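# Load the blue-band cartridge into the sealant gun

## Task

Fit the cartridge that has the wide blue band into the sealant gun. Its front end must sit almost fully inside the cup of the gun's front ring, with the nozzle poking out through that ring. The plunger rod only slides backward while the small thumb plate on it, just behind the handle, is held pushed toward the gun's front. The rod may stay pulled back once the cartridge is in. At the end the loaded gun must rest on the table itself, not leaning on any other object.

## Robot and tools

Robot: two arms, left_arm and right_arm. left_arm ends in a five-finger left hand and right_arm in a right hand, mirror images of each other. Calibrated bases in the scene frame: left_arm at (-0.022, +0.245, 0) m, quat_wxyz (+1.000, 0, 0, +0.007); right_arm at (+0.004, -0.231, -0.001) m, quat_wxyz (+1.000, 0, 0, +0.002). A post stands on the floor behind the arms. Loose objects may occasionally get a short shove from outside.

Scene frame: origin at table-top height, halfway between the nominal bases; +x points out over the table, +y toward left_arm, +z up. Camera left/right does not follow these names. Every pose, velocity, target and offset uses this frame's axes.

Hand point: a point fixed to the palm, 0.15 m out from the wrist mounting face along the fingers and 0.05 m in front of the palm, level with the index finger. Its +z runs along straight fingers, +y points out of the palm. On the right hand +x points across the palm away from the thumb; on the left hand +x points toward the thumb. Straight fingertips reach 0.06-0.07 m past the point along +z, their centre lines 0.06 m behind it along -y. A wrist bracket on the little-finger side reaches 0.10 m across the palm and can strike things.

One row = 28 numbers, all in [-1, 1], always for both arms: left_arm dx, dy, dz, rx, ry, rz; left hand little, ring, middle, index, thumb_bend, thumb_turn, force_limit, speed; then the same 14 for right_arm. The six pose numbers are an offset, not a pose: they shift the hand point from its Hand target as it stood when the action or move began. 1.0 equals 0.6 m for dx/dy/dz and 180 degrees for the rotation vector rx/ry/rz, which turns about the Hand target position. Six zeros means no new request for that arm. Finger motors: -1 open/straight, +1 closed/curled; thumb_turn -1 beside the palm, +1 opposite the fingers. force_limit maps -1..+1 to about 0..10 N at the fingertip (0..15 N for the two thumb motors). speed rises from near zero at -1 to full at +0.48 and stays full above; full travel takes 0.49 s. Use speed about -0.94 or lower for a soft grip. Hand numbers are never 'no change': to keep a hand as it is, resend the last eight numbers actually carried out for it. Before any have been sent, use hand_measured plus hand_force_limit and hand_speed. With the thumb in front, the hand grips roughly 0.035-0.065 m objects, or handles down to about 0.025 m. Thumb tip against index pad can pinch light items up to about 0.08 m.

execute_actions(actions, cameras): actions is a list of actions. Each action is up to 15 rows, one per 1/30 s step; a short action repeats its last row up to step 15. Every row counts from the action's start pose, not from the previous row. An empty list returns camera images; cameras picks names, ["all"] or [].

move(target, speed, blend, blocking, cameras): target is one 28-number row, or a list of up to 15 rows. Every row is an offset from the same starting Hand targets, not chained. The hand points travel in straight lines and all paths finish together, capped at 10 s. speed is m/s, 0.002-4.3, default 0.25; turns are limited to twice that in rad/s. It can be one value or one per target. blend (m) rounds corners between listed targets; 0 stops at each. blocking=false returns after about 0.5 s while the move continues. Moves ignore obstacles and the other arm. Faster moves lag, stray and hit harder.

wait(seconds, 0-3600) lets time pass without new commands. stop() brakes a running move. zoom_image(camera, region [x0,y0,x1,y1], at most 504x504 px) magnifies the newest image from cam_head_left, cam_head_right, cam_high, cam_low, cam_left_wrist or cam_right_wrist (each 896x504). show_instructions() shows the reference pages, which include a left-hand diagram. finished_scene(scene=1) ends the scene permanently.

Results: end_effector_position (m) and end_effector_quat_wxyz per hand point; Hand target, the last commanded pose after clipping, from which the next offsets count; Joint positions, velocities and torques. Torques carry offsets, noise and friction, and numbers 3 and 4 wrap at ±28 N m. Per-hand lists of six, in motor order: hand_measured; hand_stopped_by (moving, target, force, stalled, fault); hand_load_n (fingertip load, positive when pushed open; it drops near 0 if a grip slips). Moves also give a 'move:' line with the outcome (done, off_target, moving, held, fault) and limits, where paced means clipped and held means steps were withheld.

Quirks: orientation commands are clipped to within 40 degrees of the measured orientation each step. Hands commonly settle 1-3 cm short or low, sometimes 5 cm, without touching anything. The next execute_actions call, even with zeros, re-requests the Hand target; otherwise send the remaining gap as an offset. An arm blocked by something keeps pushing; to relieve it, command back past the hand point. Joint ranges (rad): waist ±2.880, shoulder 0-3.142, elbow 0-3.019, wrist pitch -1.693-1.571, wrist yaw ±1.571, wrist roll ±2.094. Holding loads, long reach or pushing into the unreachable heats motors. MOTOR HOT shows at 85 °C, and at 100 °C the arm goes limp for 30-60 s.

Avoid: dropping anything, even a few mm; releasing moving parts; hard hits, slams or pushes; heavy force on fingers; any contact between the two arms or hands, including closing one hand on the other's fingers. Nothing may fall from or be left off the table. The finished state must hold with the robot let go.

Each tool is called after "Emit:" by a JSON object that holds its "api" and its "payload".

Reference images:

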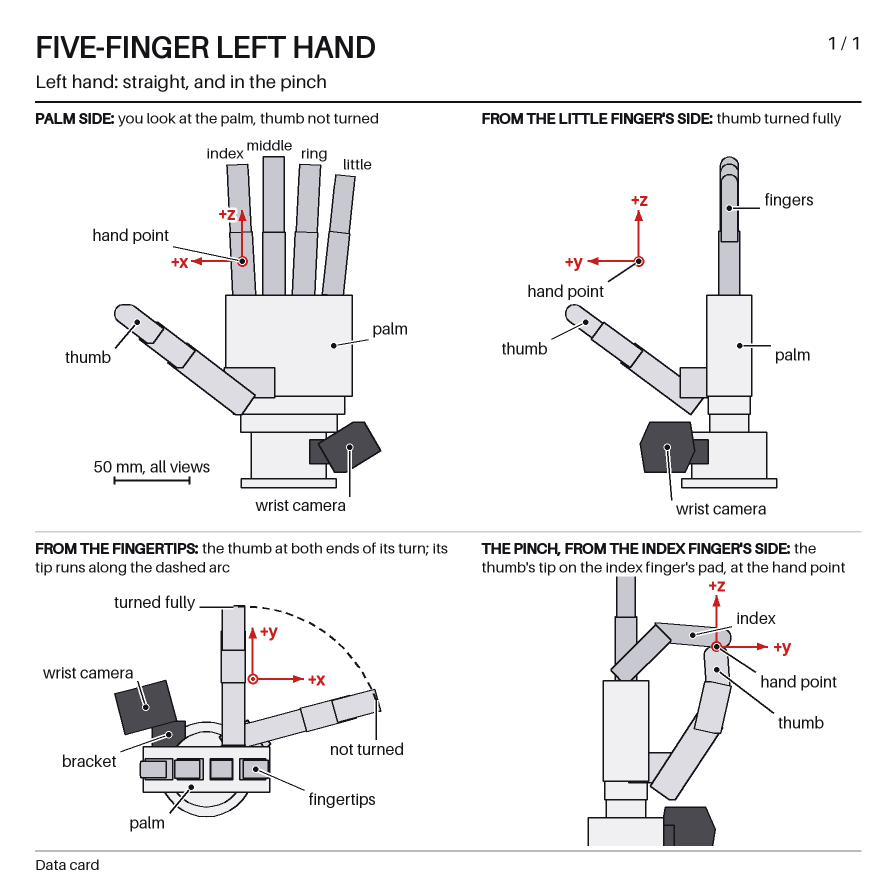

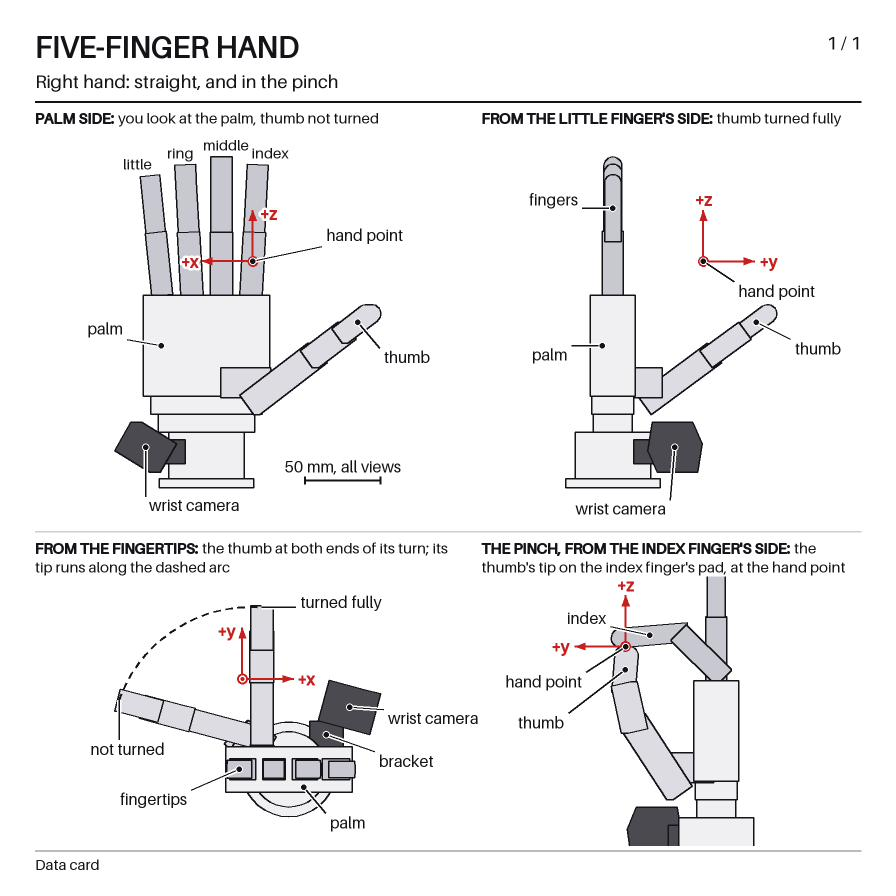

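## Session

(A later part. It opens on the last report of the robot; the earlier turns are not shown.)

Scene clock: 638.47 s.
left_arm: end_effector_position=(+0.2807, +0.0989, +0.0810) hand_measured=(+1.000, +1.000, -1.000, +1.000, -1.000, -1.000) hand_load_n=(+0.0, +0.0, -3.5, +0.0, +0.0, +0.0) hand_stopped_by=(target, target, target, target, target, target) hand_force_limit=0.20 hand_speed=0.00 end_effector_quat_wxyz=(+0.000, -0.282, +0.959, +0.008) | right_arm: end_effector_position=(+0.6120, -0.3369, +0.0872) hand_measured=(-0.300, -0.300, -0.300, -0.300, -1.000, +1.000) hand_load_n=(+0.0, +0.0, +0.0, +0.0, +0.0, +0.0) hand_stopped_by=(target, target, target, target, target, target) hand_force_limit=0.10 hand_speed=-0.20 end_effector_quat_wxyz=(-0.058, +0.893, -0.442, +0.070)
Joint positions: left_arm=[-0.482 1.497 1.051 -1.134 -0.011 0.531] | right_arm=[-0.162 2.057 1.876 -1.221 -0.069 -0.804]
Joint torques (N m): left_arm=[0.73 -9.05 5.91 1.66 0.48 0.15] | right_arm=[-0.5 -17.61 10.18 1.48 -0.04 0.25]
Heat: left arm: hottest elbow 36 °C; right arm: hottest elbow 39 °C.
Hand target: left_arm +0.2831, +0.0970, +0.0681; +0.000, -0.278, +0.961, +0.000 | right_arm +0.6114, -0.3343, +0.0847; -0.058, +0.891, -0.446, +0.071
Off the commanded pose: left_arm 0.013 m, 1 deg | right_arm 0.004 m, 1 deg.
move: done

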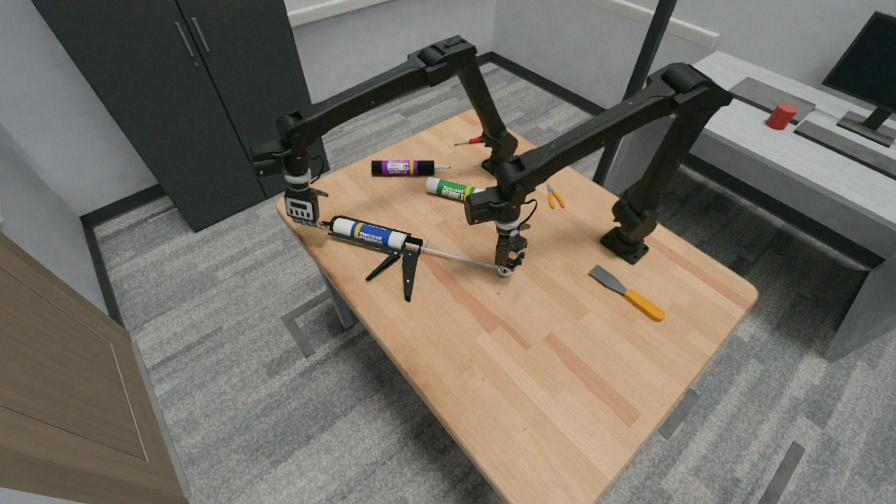

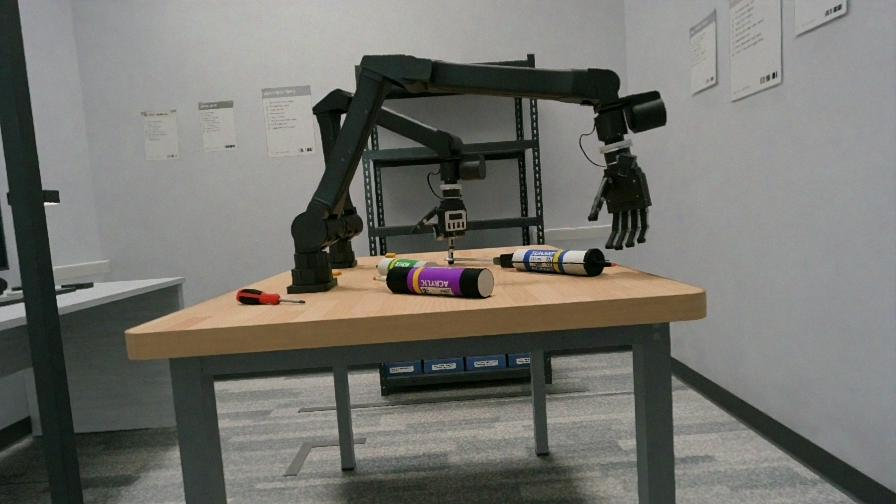

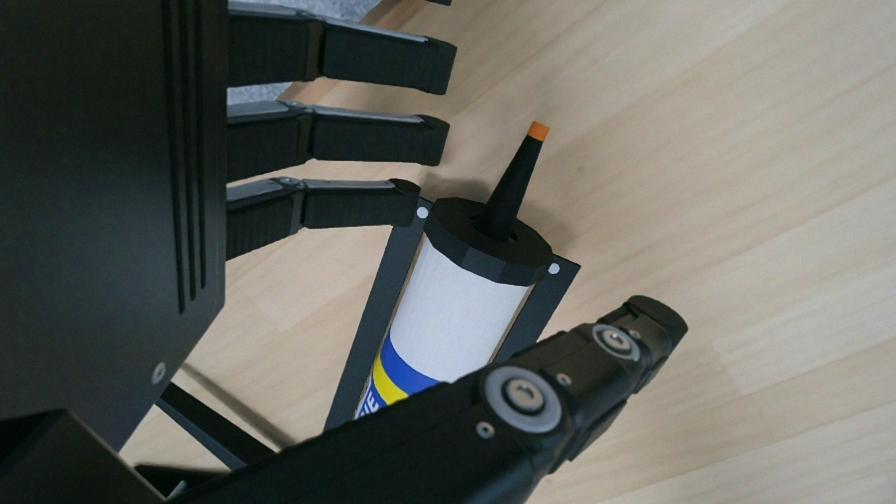

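Emit:
{"api": "move", "payload": {"target": [0,0,0,0,0,0, 1,1,-1,1,-1,-1,0.2,0, -0.019,-0.0528,-0.003,0,0,0, -0.3,-0.3,-0.3,-0.3,-1,1,0.1,-0.2], "speed": 0.06, "cameras": ["cam_high","cam_low","cam_right_wrist"]}}

Emit:
{"api": "zoom_image", "payload": {"camera": "cam_low", "region": [560, 195, 650, 285]}}

Emit:
{"api": "zoom_image", "payload": {"camera": "cam_high", "region": [285, 165, 365, 245]}}

Scene clock: 639.90 s.
left_arm: end_effector_position=(+0.2807, +0.0989, +0.0810) hand_measured=(+1.000, +1.000, -1.000, +1.000, -1.000, -1.000) hand_load_n=(+0.0, +0.0, -3.5, +0.0, +0.0, +0.0) hand_stopped_by=(target, target, target, target, target, target) hand_force_limit=0.20 hand_speed=0.00 end_effector_quat_wxyz=(+0.000, -0.282, +0.959, +0.008) | right_arm: end_effector_position=(+0.6004, -0.3640, +0.0773) hand_measured=(-0.300, -0.300, -0.300, -0.300, -1.000, +1.000) hand_load_n=(+0.0, +0.0, +0.0, +0.0, +0.0, +0.0) hand_stopped_by=(target, target, target, target, target, target) hand_force_limit=0.10 hand_speed=-0.20 end_effector_quat_wxyz=(-0.055, +0.889, -0.450, +0.063)
Joint positions: left_arm=[-0.482 1.497 1.051 -1.134 -0.011 0.531] | right_arm=[-0.207 2.057 1.849 -1.211 -0.072 -0.83]
Joint torques (N m): left_arm=[1.32 -9 5.89 1.57 0.42 0.12] | right_arm=[-1.14 -18.49 10.06 1.47 -0.26 0]
Heat: left arm: hottest elbow 36 °C; right arm: hottest elbow 39 °C.
Hand target: left_arm +0.2831, +0.0970, +0.0681; +0.000, -0.278, +0.961, +0.000 | right_arm +0.5999, -0.3659, +0.0828; -0.058, +0.891, -0.445, +0.071
Off the commanded pose: left_arm 0.013 m, 1 deg | right_arm 0.006 m, 1 deg.
move: done

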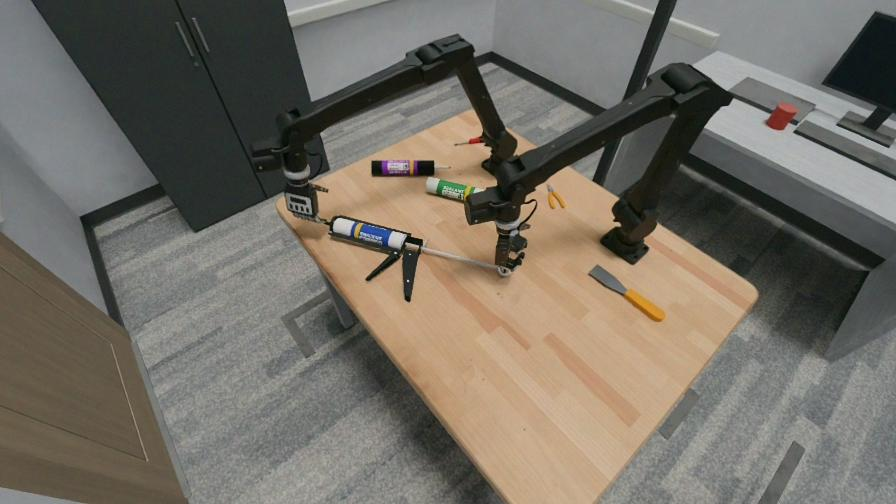

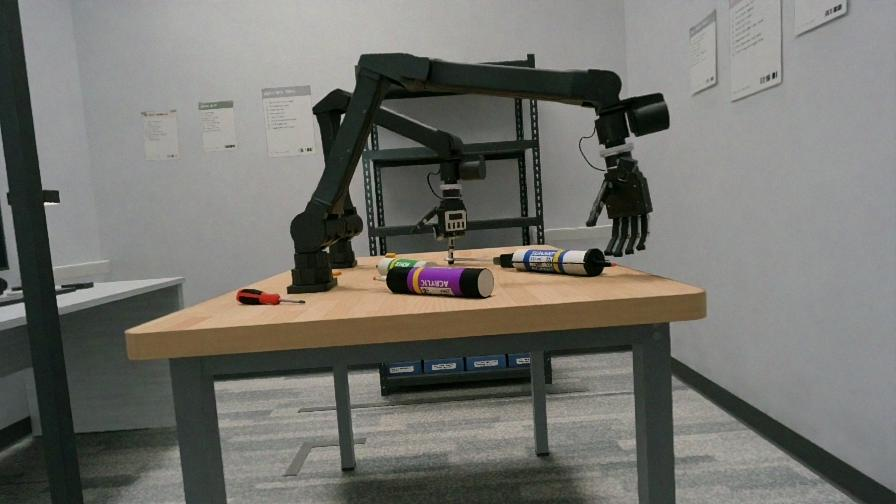

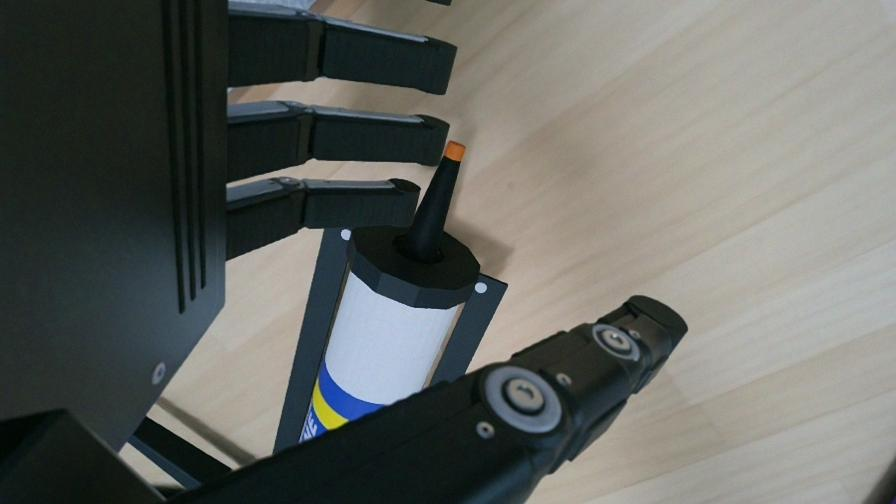

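Scaled by 5.600 from the camera's image (finer frame: 1280x720).

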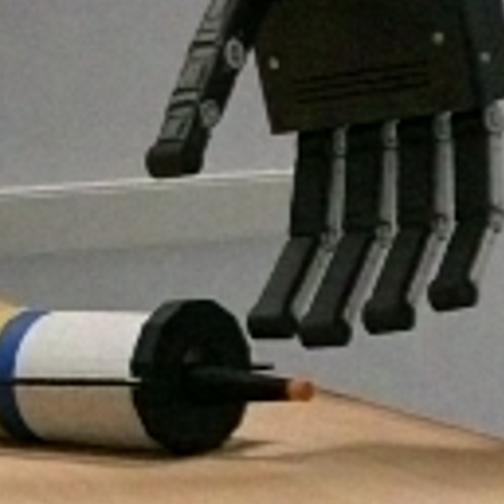

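Scaled by 6.300 from the camera's image (finer frame: 1280x720).

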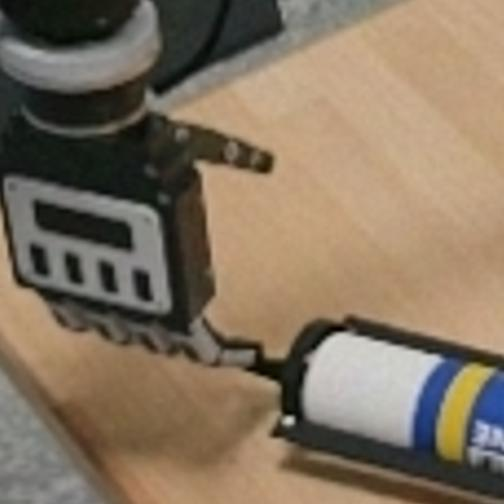

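Emit:
{"api": "move", "payload": {"target": [0,0,0,0,0,0, 1,1,-1,1,-1,-1,0.2,0, 0.006,0.0023,-0.065,0,0,0, -0.3,-0.3,-0.3,-0.3,-1,1,0.1,-0.2], "speed": 0.06, "cameras": ["cam_high","cam_low","cam_right_wrist"]}}

Emit:
{"api": "zoom_image", "payload": {"camera": "cam_low", "region": [560, 195, 650, 285]}}

Emit:
{"api": "zoom_image", "payload": {"camera": "cam_high", "region": [285, 165, 365, 245]}}

Scene clock: 641.50 s.
left_arm: end_effector_position=(+0.2807, +0.0989, +0.0810) hand_measured=(+1.000, +1.000, -1.000, +1.000, -1.000, -1.000) hand_load_n=(+0.0, +0.0, -3.5, +0.0, +0.0, +0.0) hand_stopped_by=(target, target, target, target, target, target) hand_force_limit=0.20 hand_speed=0.00 end_effector_quat_wxyz=(+0.000, -0.282, +0.959, +0.008) | right_arm: end_effector_position=(+0.6058, -0.3651, +0.0590) hand_measured=(-0.300, -0.300, -0.300, -0.300, -1.000, +1.000) hand_load_n=(-0.5, +0.0, +0.0, +0.0, +0.0, +0.0) hand_stopped_by=(target, target, target, target, target, target) hand_force_limit=0.10 hand_speed=-0.20 end_effector_quat_wxyz=(-0.059, +0.888, -0.449, +0.080)
Joint positions: left_arm=[-0.482 1.497 1.051 -1.134 -0.011 0.531] | right_arm=[-0.207 2.057 1.801 -1.128 -0.072 -0.831]
Joint torques (N m): left_arm=[0.79 -8.88 5.98 1.63 0.43 0.06] | right_arm=[-0.85 -16.03 10.02 1.51 -0.25 0.04]
Heat: left arm: hottest elbow 36 °C; right arm: hottest elbow 39 °C.
Hand target: left_arm +0.2831, +0.0970, +0.0681; +0.000, -0.278, +0.961, +0.000 | right_arm +0.6036, -0.3646, +0.0437; -0.058, +0.891, -0.445, +0.071
Off the commanded pose: left_arm 0.013 m, 1 deg | right_arm 0.015 m, 1 deg.
move: off_target (right_arm)

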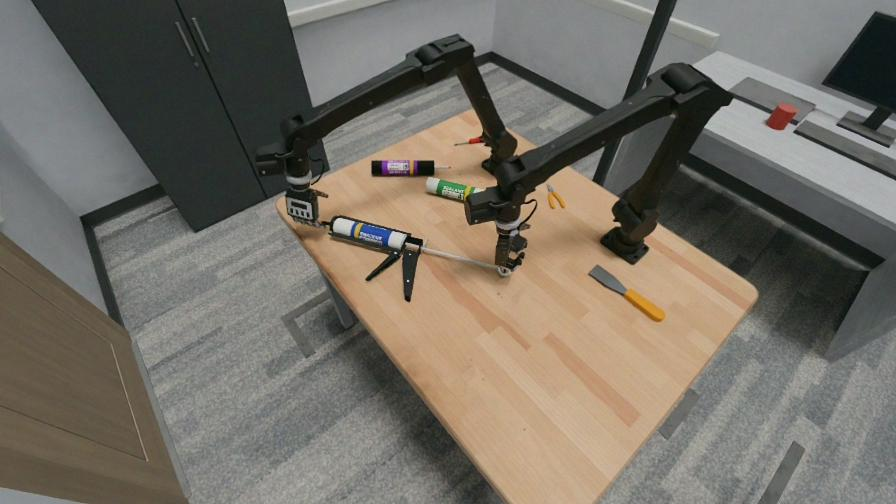

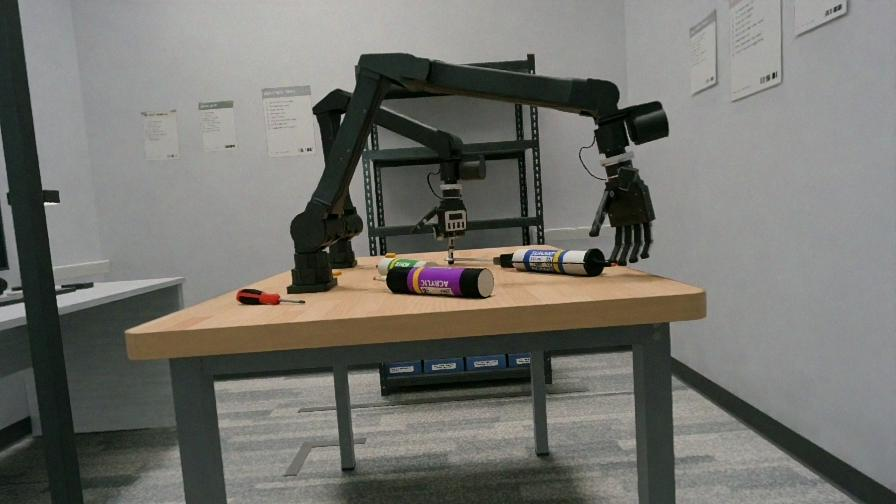

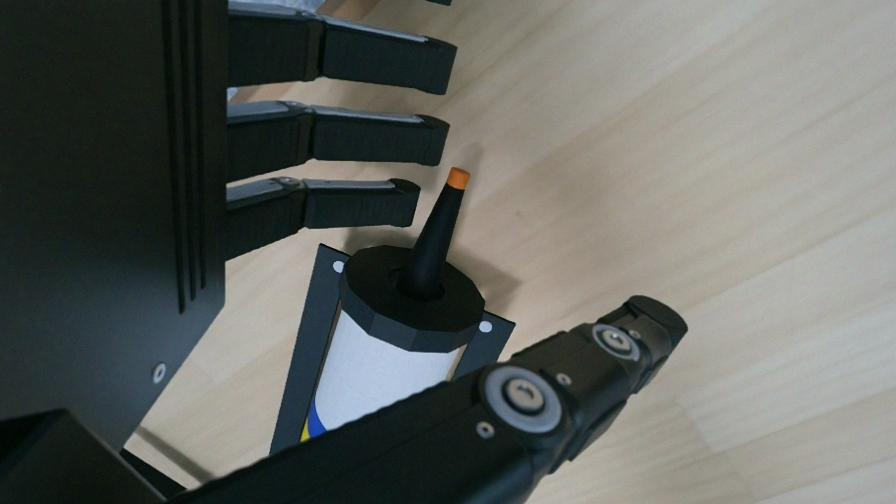

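Scaled by 5.600 from the camera's image (finer frame: 1280x720).

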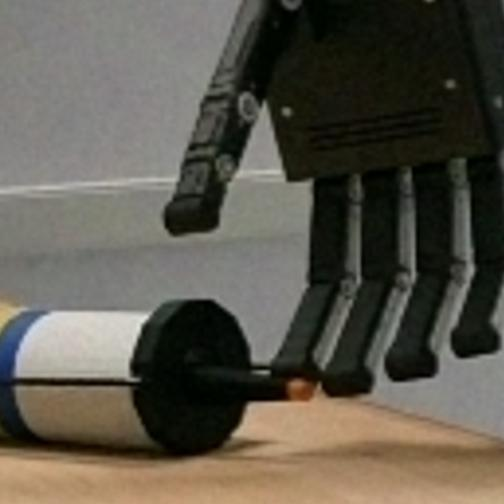

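Scaled by 6.300 from the camera's image (finer frame: 1280x720).

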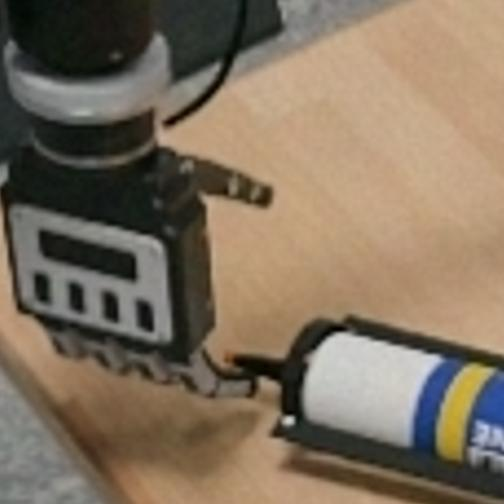

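Emit:
{"api": "move", "payload": {"target": [0,0,0,0,0,0, 1,1,-1,1,-1,-1,0.2,0, -0.003,0.0,-0.043,0,0,0, -0.3,-0.3,-0.3,-0.3,-1,1,0.1,-0.2], "speed": 0.06, "cameras": ["cam_high","cam_low","cam_right_wrist"]}}

Emit:
{"api": "zoom_image", "payload": {"camera": "cam_low", "region": [560, 205, 650, 295]}}

Emit:
{"api": "zoom_image", "payload": {"camera": "cam_high", "region": [285, 165, 365, 245]}}

Scene clock: 642.80 s.
left_arm: end_effector_position=(+0.2807, +0.0989, +0.0810) hand_measured=(+1.000, +1.000, -1.000, +1.000, -1.000, -1.000) hand_load_n=(+0.0, +0.5, -3.5, +0.0, +0.0, +0.0) hand_stopped_by=(target, target, target, target, target, target) hand_force_limit=0.20 hand_speed=0.00 end_effector_quat_wxyz=(+0.000, -0.282, +0.959, +0.008) | right_arm: end_effector_position=(+0.6049, -0.3649, +0.0363) hand_measured=(-0.300, -0.300, -0.300, -0.300, -1.000, +1.000) hand_load_n=(+0.0, +0.5, +0.0, +0.0, +0.0, +0.0) hand_stopped_by=(target, target, target, target, target, target) hand_force_limit=0.10 hand_speed=-0.20 end_effector_quat_wxyz=(-0.060, +0.888, -0.449, +0.083)
Joint positions: left_arm=[-0.482 1.497 1.051 -1.134 -0.011 0.531] | right_arm=[-0.207 2.068 1.758 -1.069 -0.072 -0.831]
Joint torques (N m): left_arm=[1.85 -8.53 5.74 1.59 0.48 0.14] | right_arm=[-0.91 -15.62 9.96 1.58 -0.23 0.04]
Heat: left arm: hottest elbow 36 °C; right arm: hottest elbow 39 °C.
Hand target: left_arm +0.2831, +0.0970, +0.0681; +0.000, -0.278, +0.961, +0.000 | right_arm +0.6019, -0.3646, +0.0180; -0.058, +0.891, -0.445, +0.072
Off the commanded pose: left_arm 0.013 m, 1 deg | right_arm 0.019 m, 1 deg.
move: off_target (right_arm)

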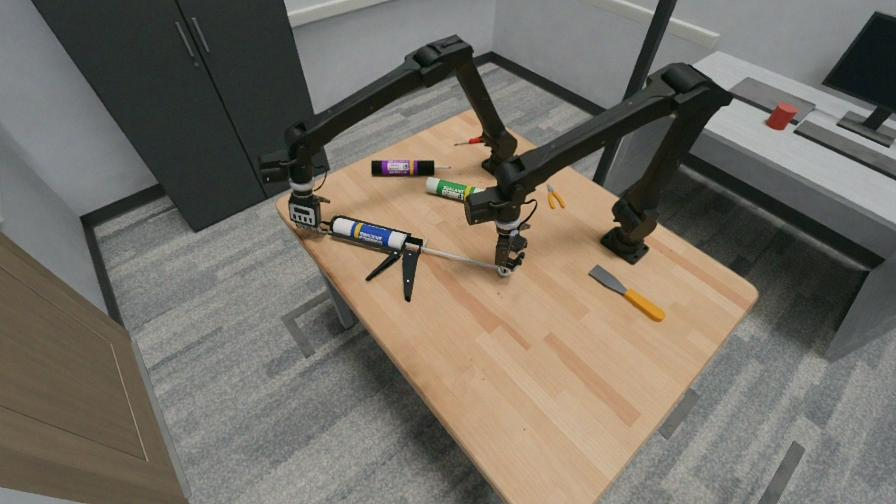

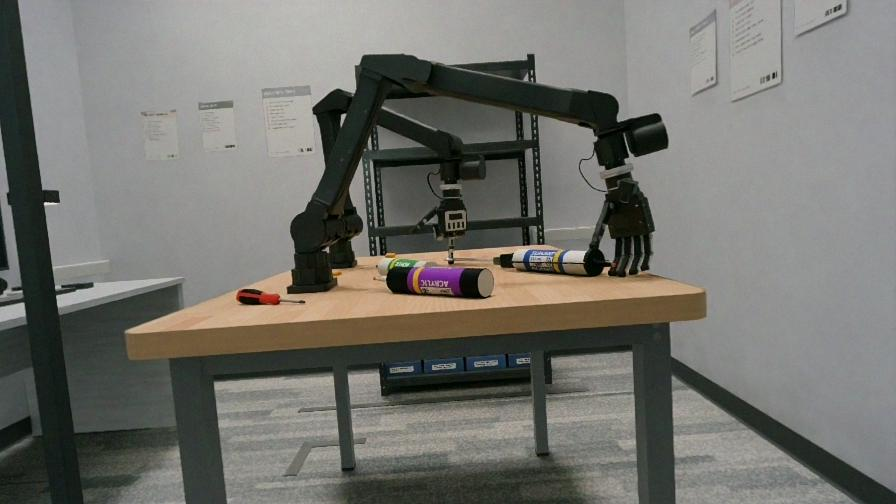

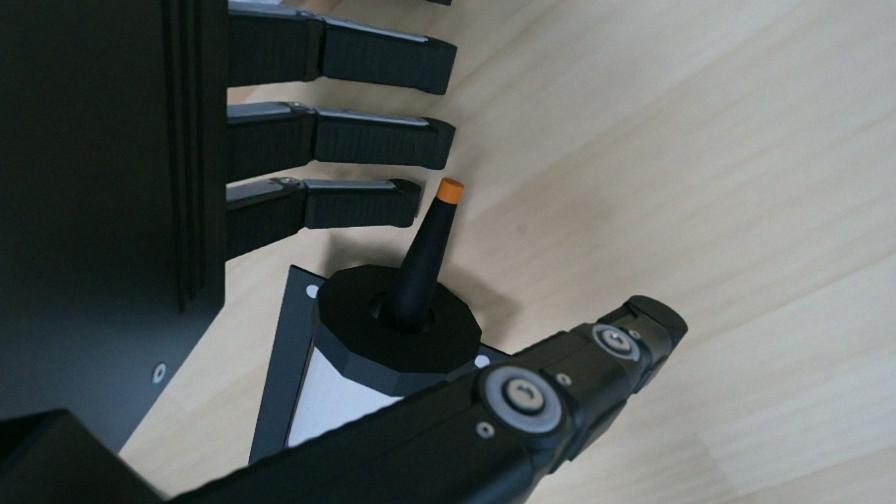

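Scaled by 5.600 from the camera's image (finer frame: 1280x720).

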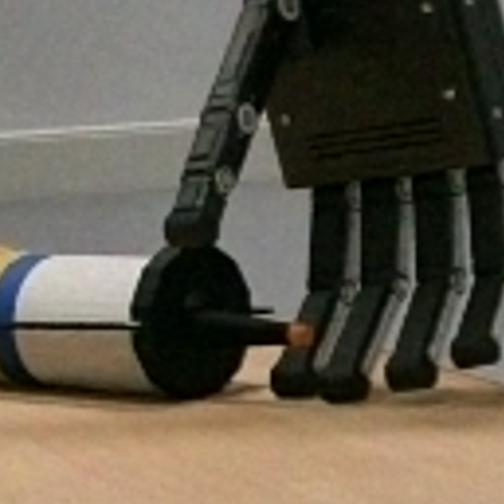

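Scaled by 6.300 from the camera's image (finer frame: 1280x720).

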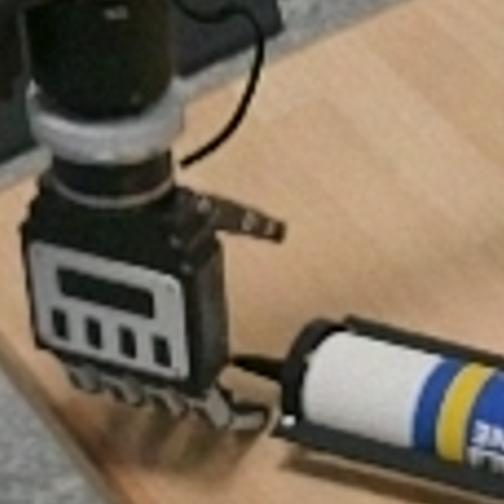

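Emit:
{"api": "move", "payload": {"target": [0,0,0,0,0,0, 1,1,-1,1,-1,-1,0.2,0, -0.012,-0.006,-0.012,0,0,0, -0.2,-0.2,-0.2,-0.2,-1,1,0.1,-0.2], "speed": 0.04, "cameras": ["cam_high","cam_low","cam_right_wrist"]}}

Emit:
{"api": "zoom_image", "payload": {"camera": "cam_low", "region": [560, 205, 650, 295]}}

Emit:
{"api": "zoom_image", "payload": {"camera": "cam_high", "region": [285, 165, 365, 245]}}

Scene clock: 644.00 s.
left_arm: end_effector_position=(+0.2807, +0.0989, +0.0810) hand_measured=(+1.000, +1.000, -1.000, +1.000, -1.000, -1.000) hand_load_n=(+0.0, +0.0, -3.5, +0.0, +0.0, +0.0) hand_stopped_by=(target, target, target, target, target, target) hand_force_limit=0.20 hand_speed=0.00 end_effector_quat_wxyz=(+0.000, -0.282, +0.959, +0.008) | right_arm: end_effector_position=(+0.6023, -0.3644, +0.0292) hand_measured=(-0.200, -0.200, -0.200, -0.200, -1.000, +1.000) hand_load_n=(+0.0, +0.0, -3.0, +0.5, +0.0, +0.0) hand_stopped_by=(target, target, target, target, target, target) hand_force_limit=0.10 hand_speed=-0.20 end_effector_quat_wxyz=(-0.060, +0.889, -0.447, +0.083)
Joint positions: left_arm=[-0.482 1.497 1.051 -1.134 -0.011 0.531] | right_arm=[-0.207 2.067 1.737 -1.049 -0.073 -0.834]
Joint torques (N m): left_arm=[0.67 -8.94 6.02 1.68 0.48 0.17] | right_arm=[-1.49 -16.09 8.7 1.74 -0.25 -0.01]
Heat: left arm: hottest elbow 36 °C; right arm: hottest elbow 39 °C.
Hand target: left_arm +0.2831, +0.0970, +0.0681; +0.000, -0.278, +0.961, +0.000 | right_arm +0.5945, -0.3682, +0.0107; -0.058, +0.891, -0.445, +0.071
Off the commanded pose: left_arm 0.013 m, 1 deg | right_arm 0.020 m, 1 deg.
move: off_target (right_arm)

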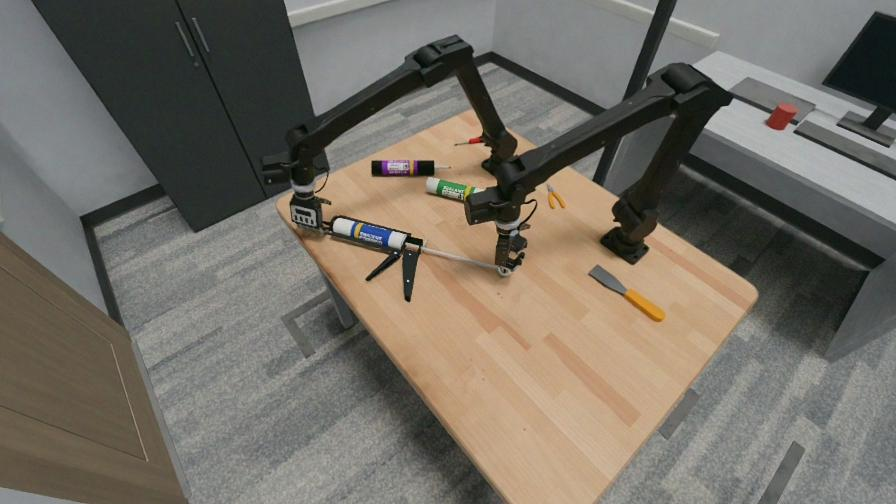

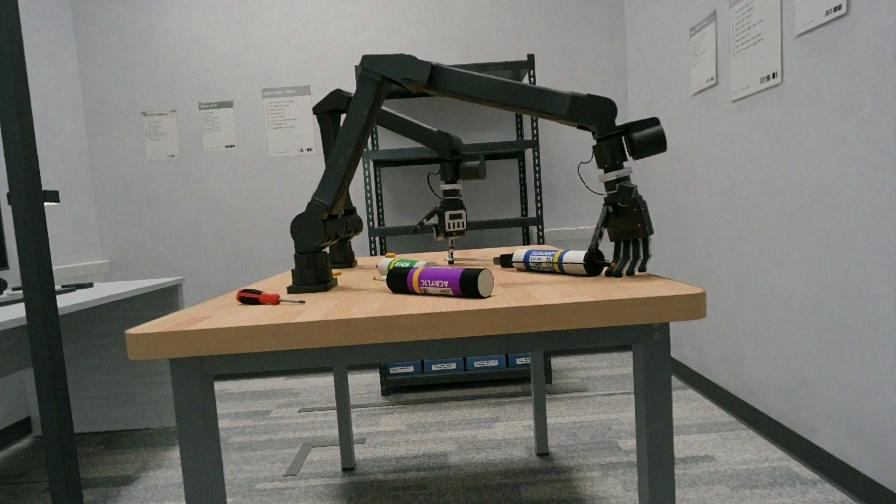

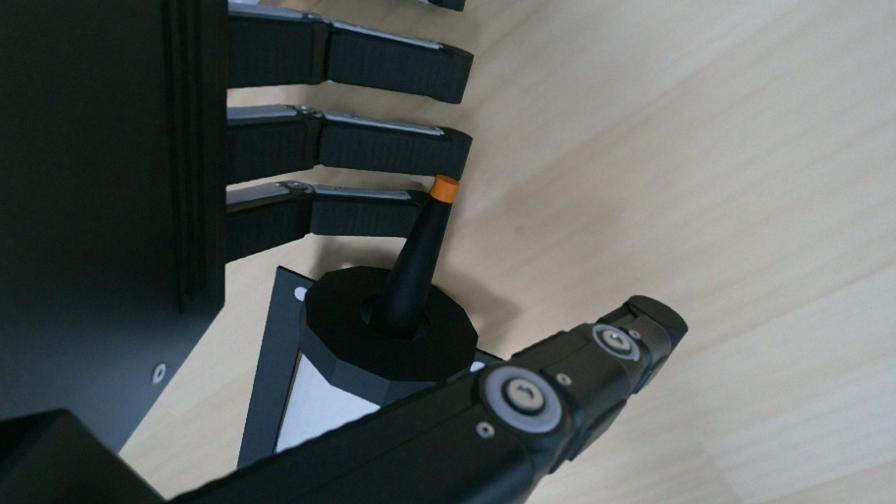

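Scaled by 5.600 from the camera's image (finer frame: 1280x720).

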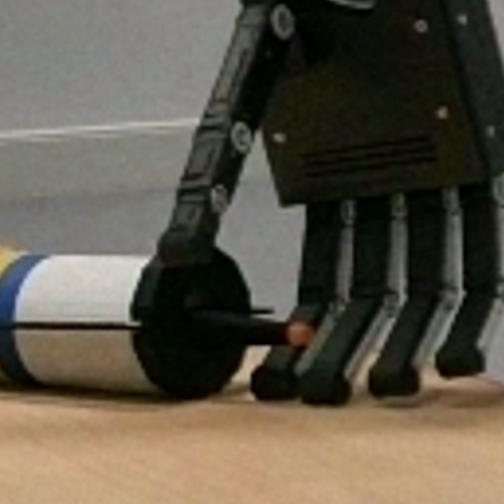

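Scaled by 6.300 from the camera's image (finer frame: 1280x720).

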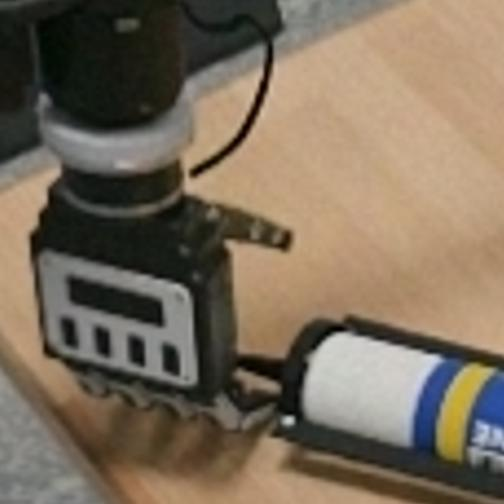

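Emit:
{"api": "move", "payload": {"target": [0,0,0,0,0,0, 1,1,-1,1,-1,-1,0.2,0, -0.006,-0.004,0.006,0,0,0, -0.12,-0.1,-0.06,-0.04,-1,1,0.1,-0.3], "speed": 0.04, "cameras": ["cam_high","cam_low","cam_right_wrist"]}}

Emit:
{"api": "zoom_image", "payload": {"camera": "cam_low", "region": [560, 205, 650, 295]}}

Emit:
{"api": "zoom_image", "payload": {"camera": "cam_high", "region": [285, 165, 365, 245]}}

Scene clock: 644.73 s.
left_arm: end_effector_position=(+0.2807, +0.0989, +0.0810) hand_measured=(+1.000, +1.000, -1.000, +1.000, -1.000, -1.000) hand_load_n=(+0.0, +0.0, -3.5, +0.0, +0.0, +0.0) hand_stopped_by=(target, target, target, target, target, target) hand_force_limit=0.20 hand_speed=0.00 end_effector_quat_wxyz=(+0.000, -0.282, +0.959, +0.008) | right_arm: end_effector_position=(+0.5958, -0.3643, +0.0225) hand_measured=(-0.120, -0.100, -0.060, -0.040, -1.000, +1.000) hand_load_n=(+0.0, +0.0, -0.5, +0.0, +0.0, +0.0) hand_stopped_by=(target, target, target, target, target, target) hand_force_limit=0.10 hand_speed=-0.30 end_effector_quat_wxyz=(-0.059, +0.890, -0.446, +0.076)
Joint positions: left_arm=[-0.482 1.497 1.051 -1.134 -0.011 0.531] | right_arm=[-0.209 2.067 1.717 -1.043 -0.075 -0.84]
Joint torques (N m): left_arm=[1.73 -8.76 5.85 1.74 0.42 0.1] | right_arm=[-1.79 -16.73 9.63 1.4 -0.23 0.02]
Heat: left arm: hottest elbow 36 °C; right arm: hottest elbow 39 °C.
Hand target: left_arm +0.2831, +0.0970, +0.0681; +0.000, -0.278, +0.961, +0.000 | right_arm +0.5910, -0.3707, +0.0145; -0.058, +0.891, -0.446, +0.072
Off the commanded pose: left_arm 0.013 m, 1 deg | right_arm 0.011 m, 1 deg.
move: off_target (right_arm)

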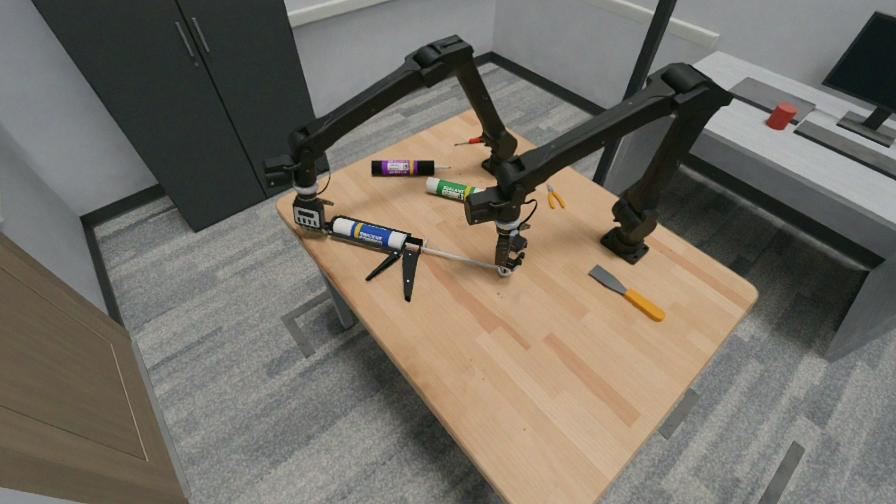

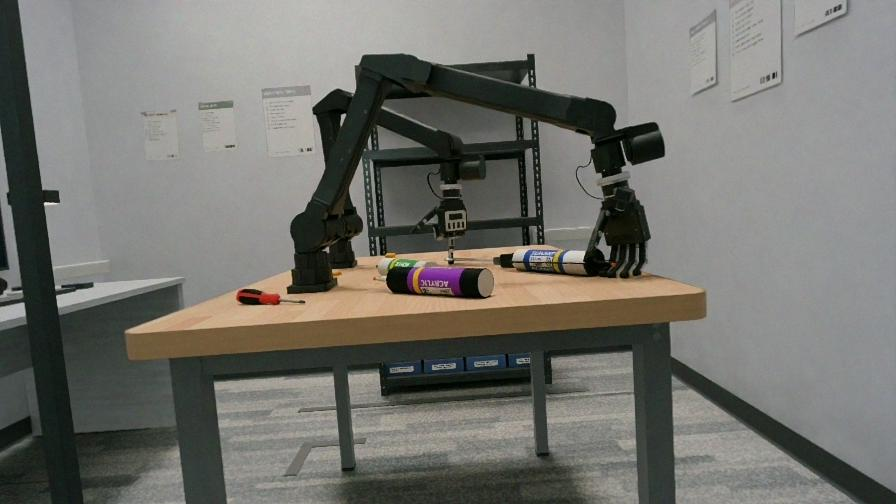

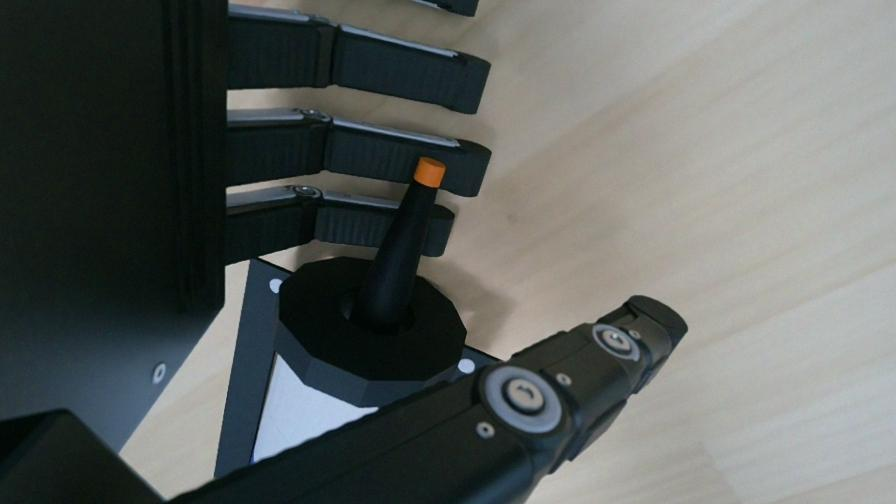

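Scaled by 5.600 from the camera's image (finer frame: 1280x720).

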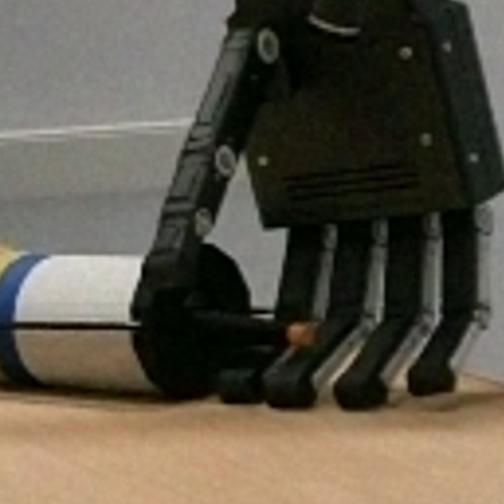

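Scaled by 6.300 from the camera's image (finer frame: 1280x720).

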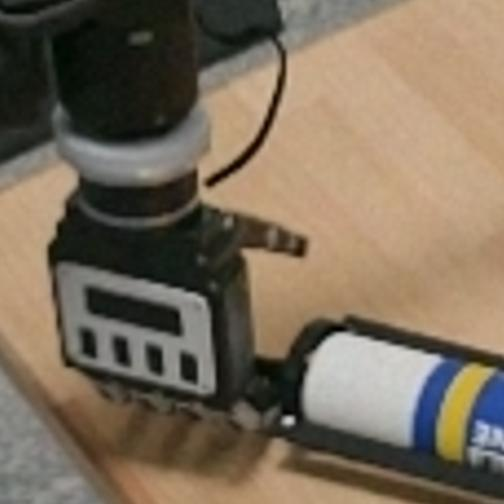

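Emit:
{"api": "zoom_image", "payload": {"camera": "cam_right_wrist", "region": [260, 130, 500, 420]}}

Scaled by 1.738 from the camera's image (finer frame: 1280x720).

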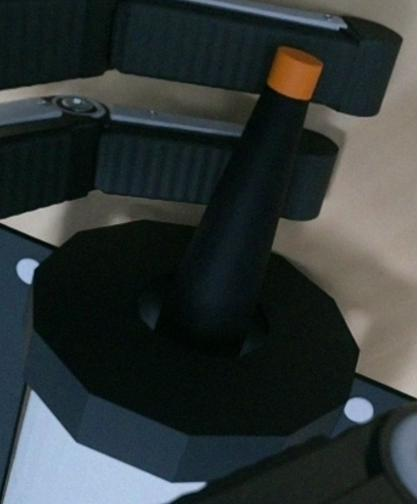

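Emit:
{"api": "move", "payload": {"target": [0,0,0,0,0,0, 1,1,-1,1,-1,-1,0.2,0, 0,0,0,0,0,0, -0.1,-0.06,0.02,0.05,-1,1,0.1,-0.5], "speed": 0.04, "cameras": ["cam_high","cam_low","cam_right_wrist"]}}

Emit:
{"api": "zoom_image", "payload": {"camera": "cam_right_wrist", "region": [260, 130, 500, 420]}}

Emit:
{"api": "zoom_image", "payload": {"camera": "cam_low", "region": [560, 205, 650, 295]}}

Scene clock: 645.87 s.
left_arm: end_effector_position=(+0.2807, +0.0989, +0.0810) hand_measured=(+1.000, +1.000, -1.000, +1.000, -1.000, -1.000) hand_load_n=(+0.0, +0.0, -3.5, +0.0, +0.0, +0.0) hand_stopped_by=(target, target, target, target, target, target) hand_force_limit=0.20 hand_speed=0.00 end_effector_quat_wxyz=(+0.000, -0.282, +0.959, +0.008) | right_arm: end_effector_position=(+0.5951, -0.3644, +0.0218) hand_measured=(-0.100, -0.060, +0.020, +0.050, -1.000, +1.000) hand_load_n=(+0.0, +0.0, +0.0, +0.5, +0.0, +0.0) hand_stopped_by=(target, target, target, target, target, target) hand_force_limit=0.10 hand_speed=-0.50 end_effector_quat_wxyz=(-0.059, +0.890, -0.446, +0.075)
Joint positions: left_arm=[-0.482 1.497 1.051 -1.134 -0.011 0.531] | right_arm=[-0.209 2.067 1.715 -1.043 -0.075 -0.841]
Joint velocities: left_arm=[0.005 -0.015 0.007 -0.022 -0.154 0.037] | right_arm=[within noise]
Joint torques (N m): left_arm=[1.49 -8.82 5.93 1.5 0.42 0.14] | right_arm=[-1.79 -16.67 9.76 1.39 -0.23 0.01]
Heat: left arm: hottest elbow 36 °C; right arm: hottest elbow 38 °C.
Hand target: left_arm +0.2831, +0.0970, +0.0681; +0.000, -0.278, +0.961, +0.000 | right_arm +0.5910, -0.3706, +0.0145; -0.058, +0.891, -0.445, +0.072
Off the commanded pose: left_arm 0.013 m, 1 deg | right_arm 0.010 m, 0 deg.
move: done

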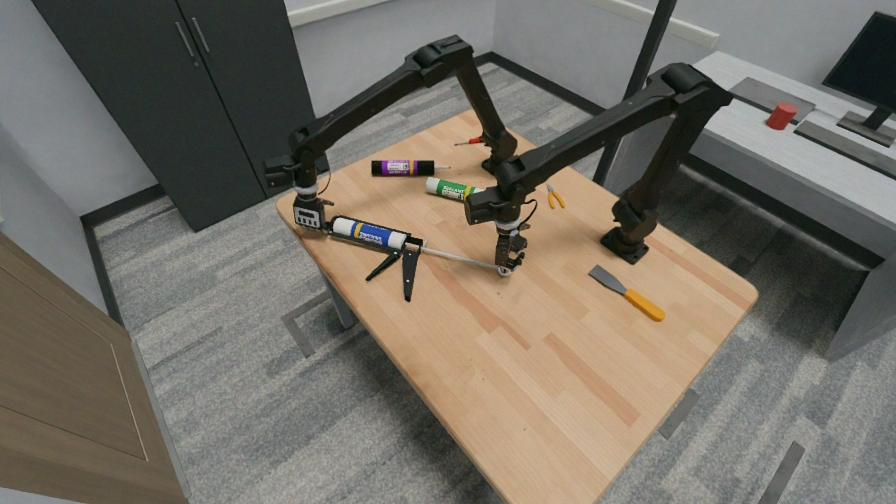

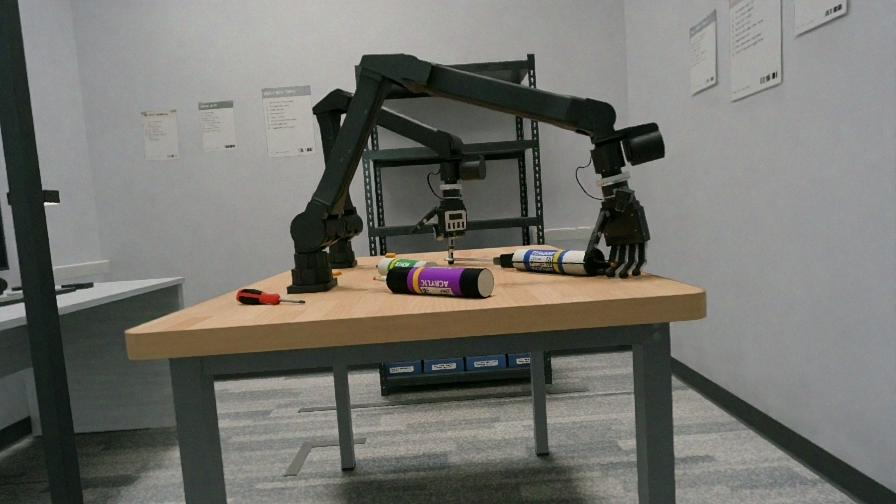

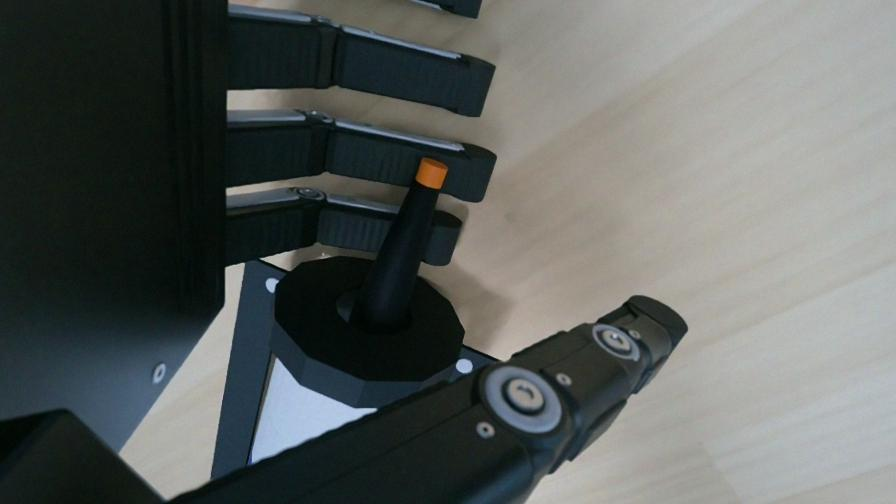

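Scaled by 1.738 from the camera's image (finer frame: 1280x720).

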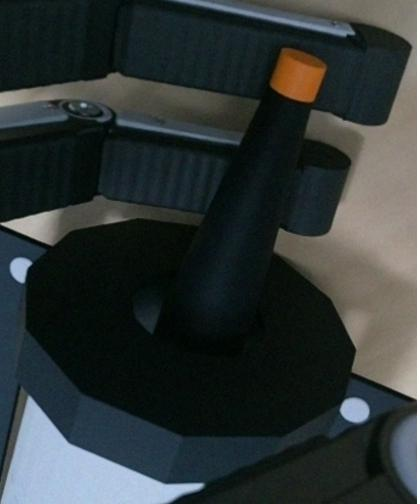

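Scaled by 5.600 from the camera's image (finer frame: 1280x720).

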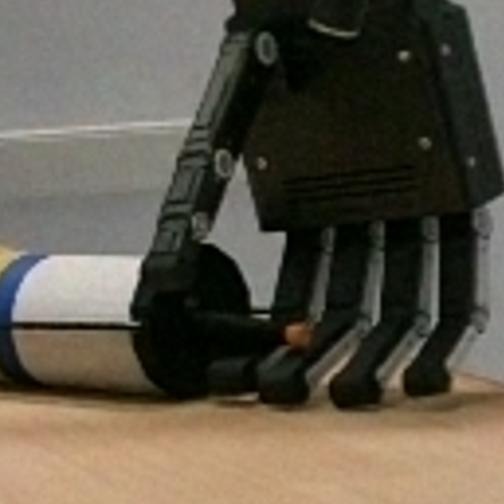

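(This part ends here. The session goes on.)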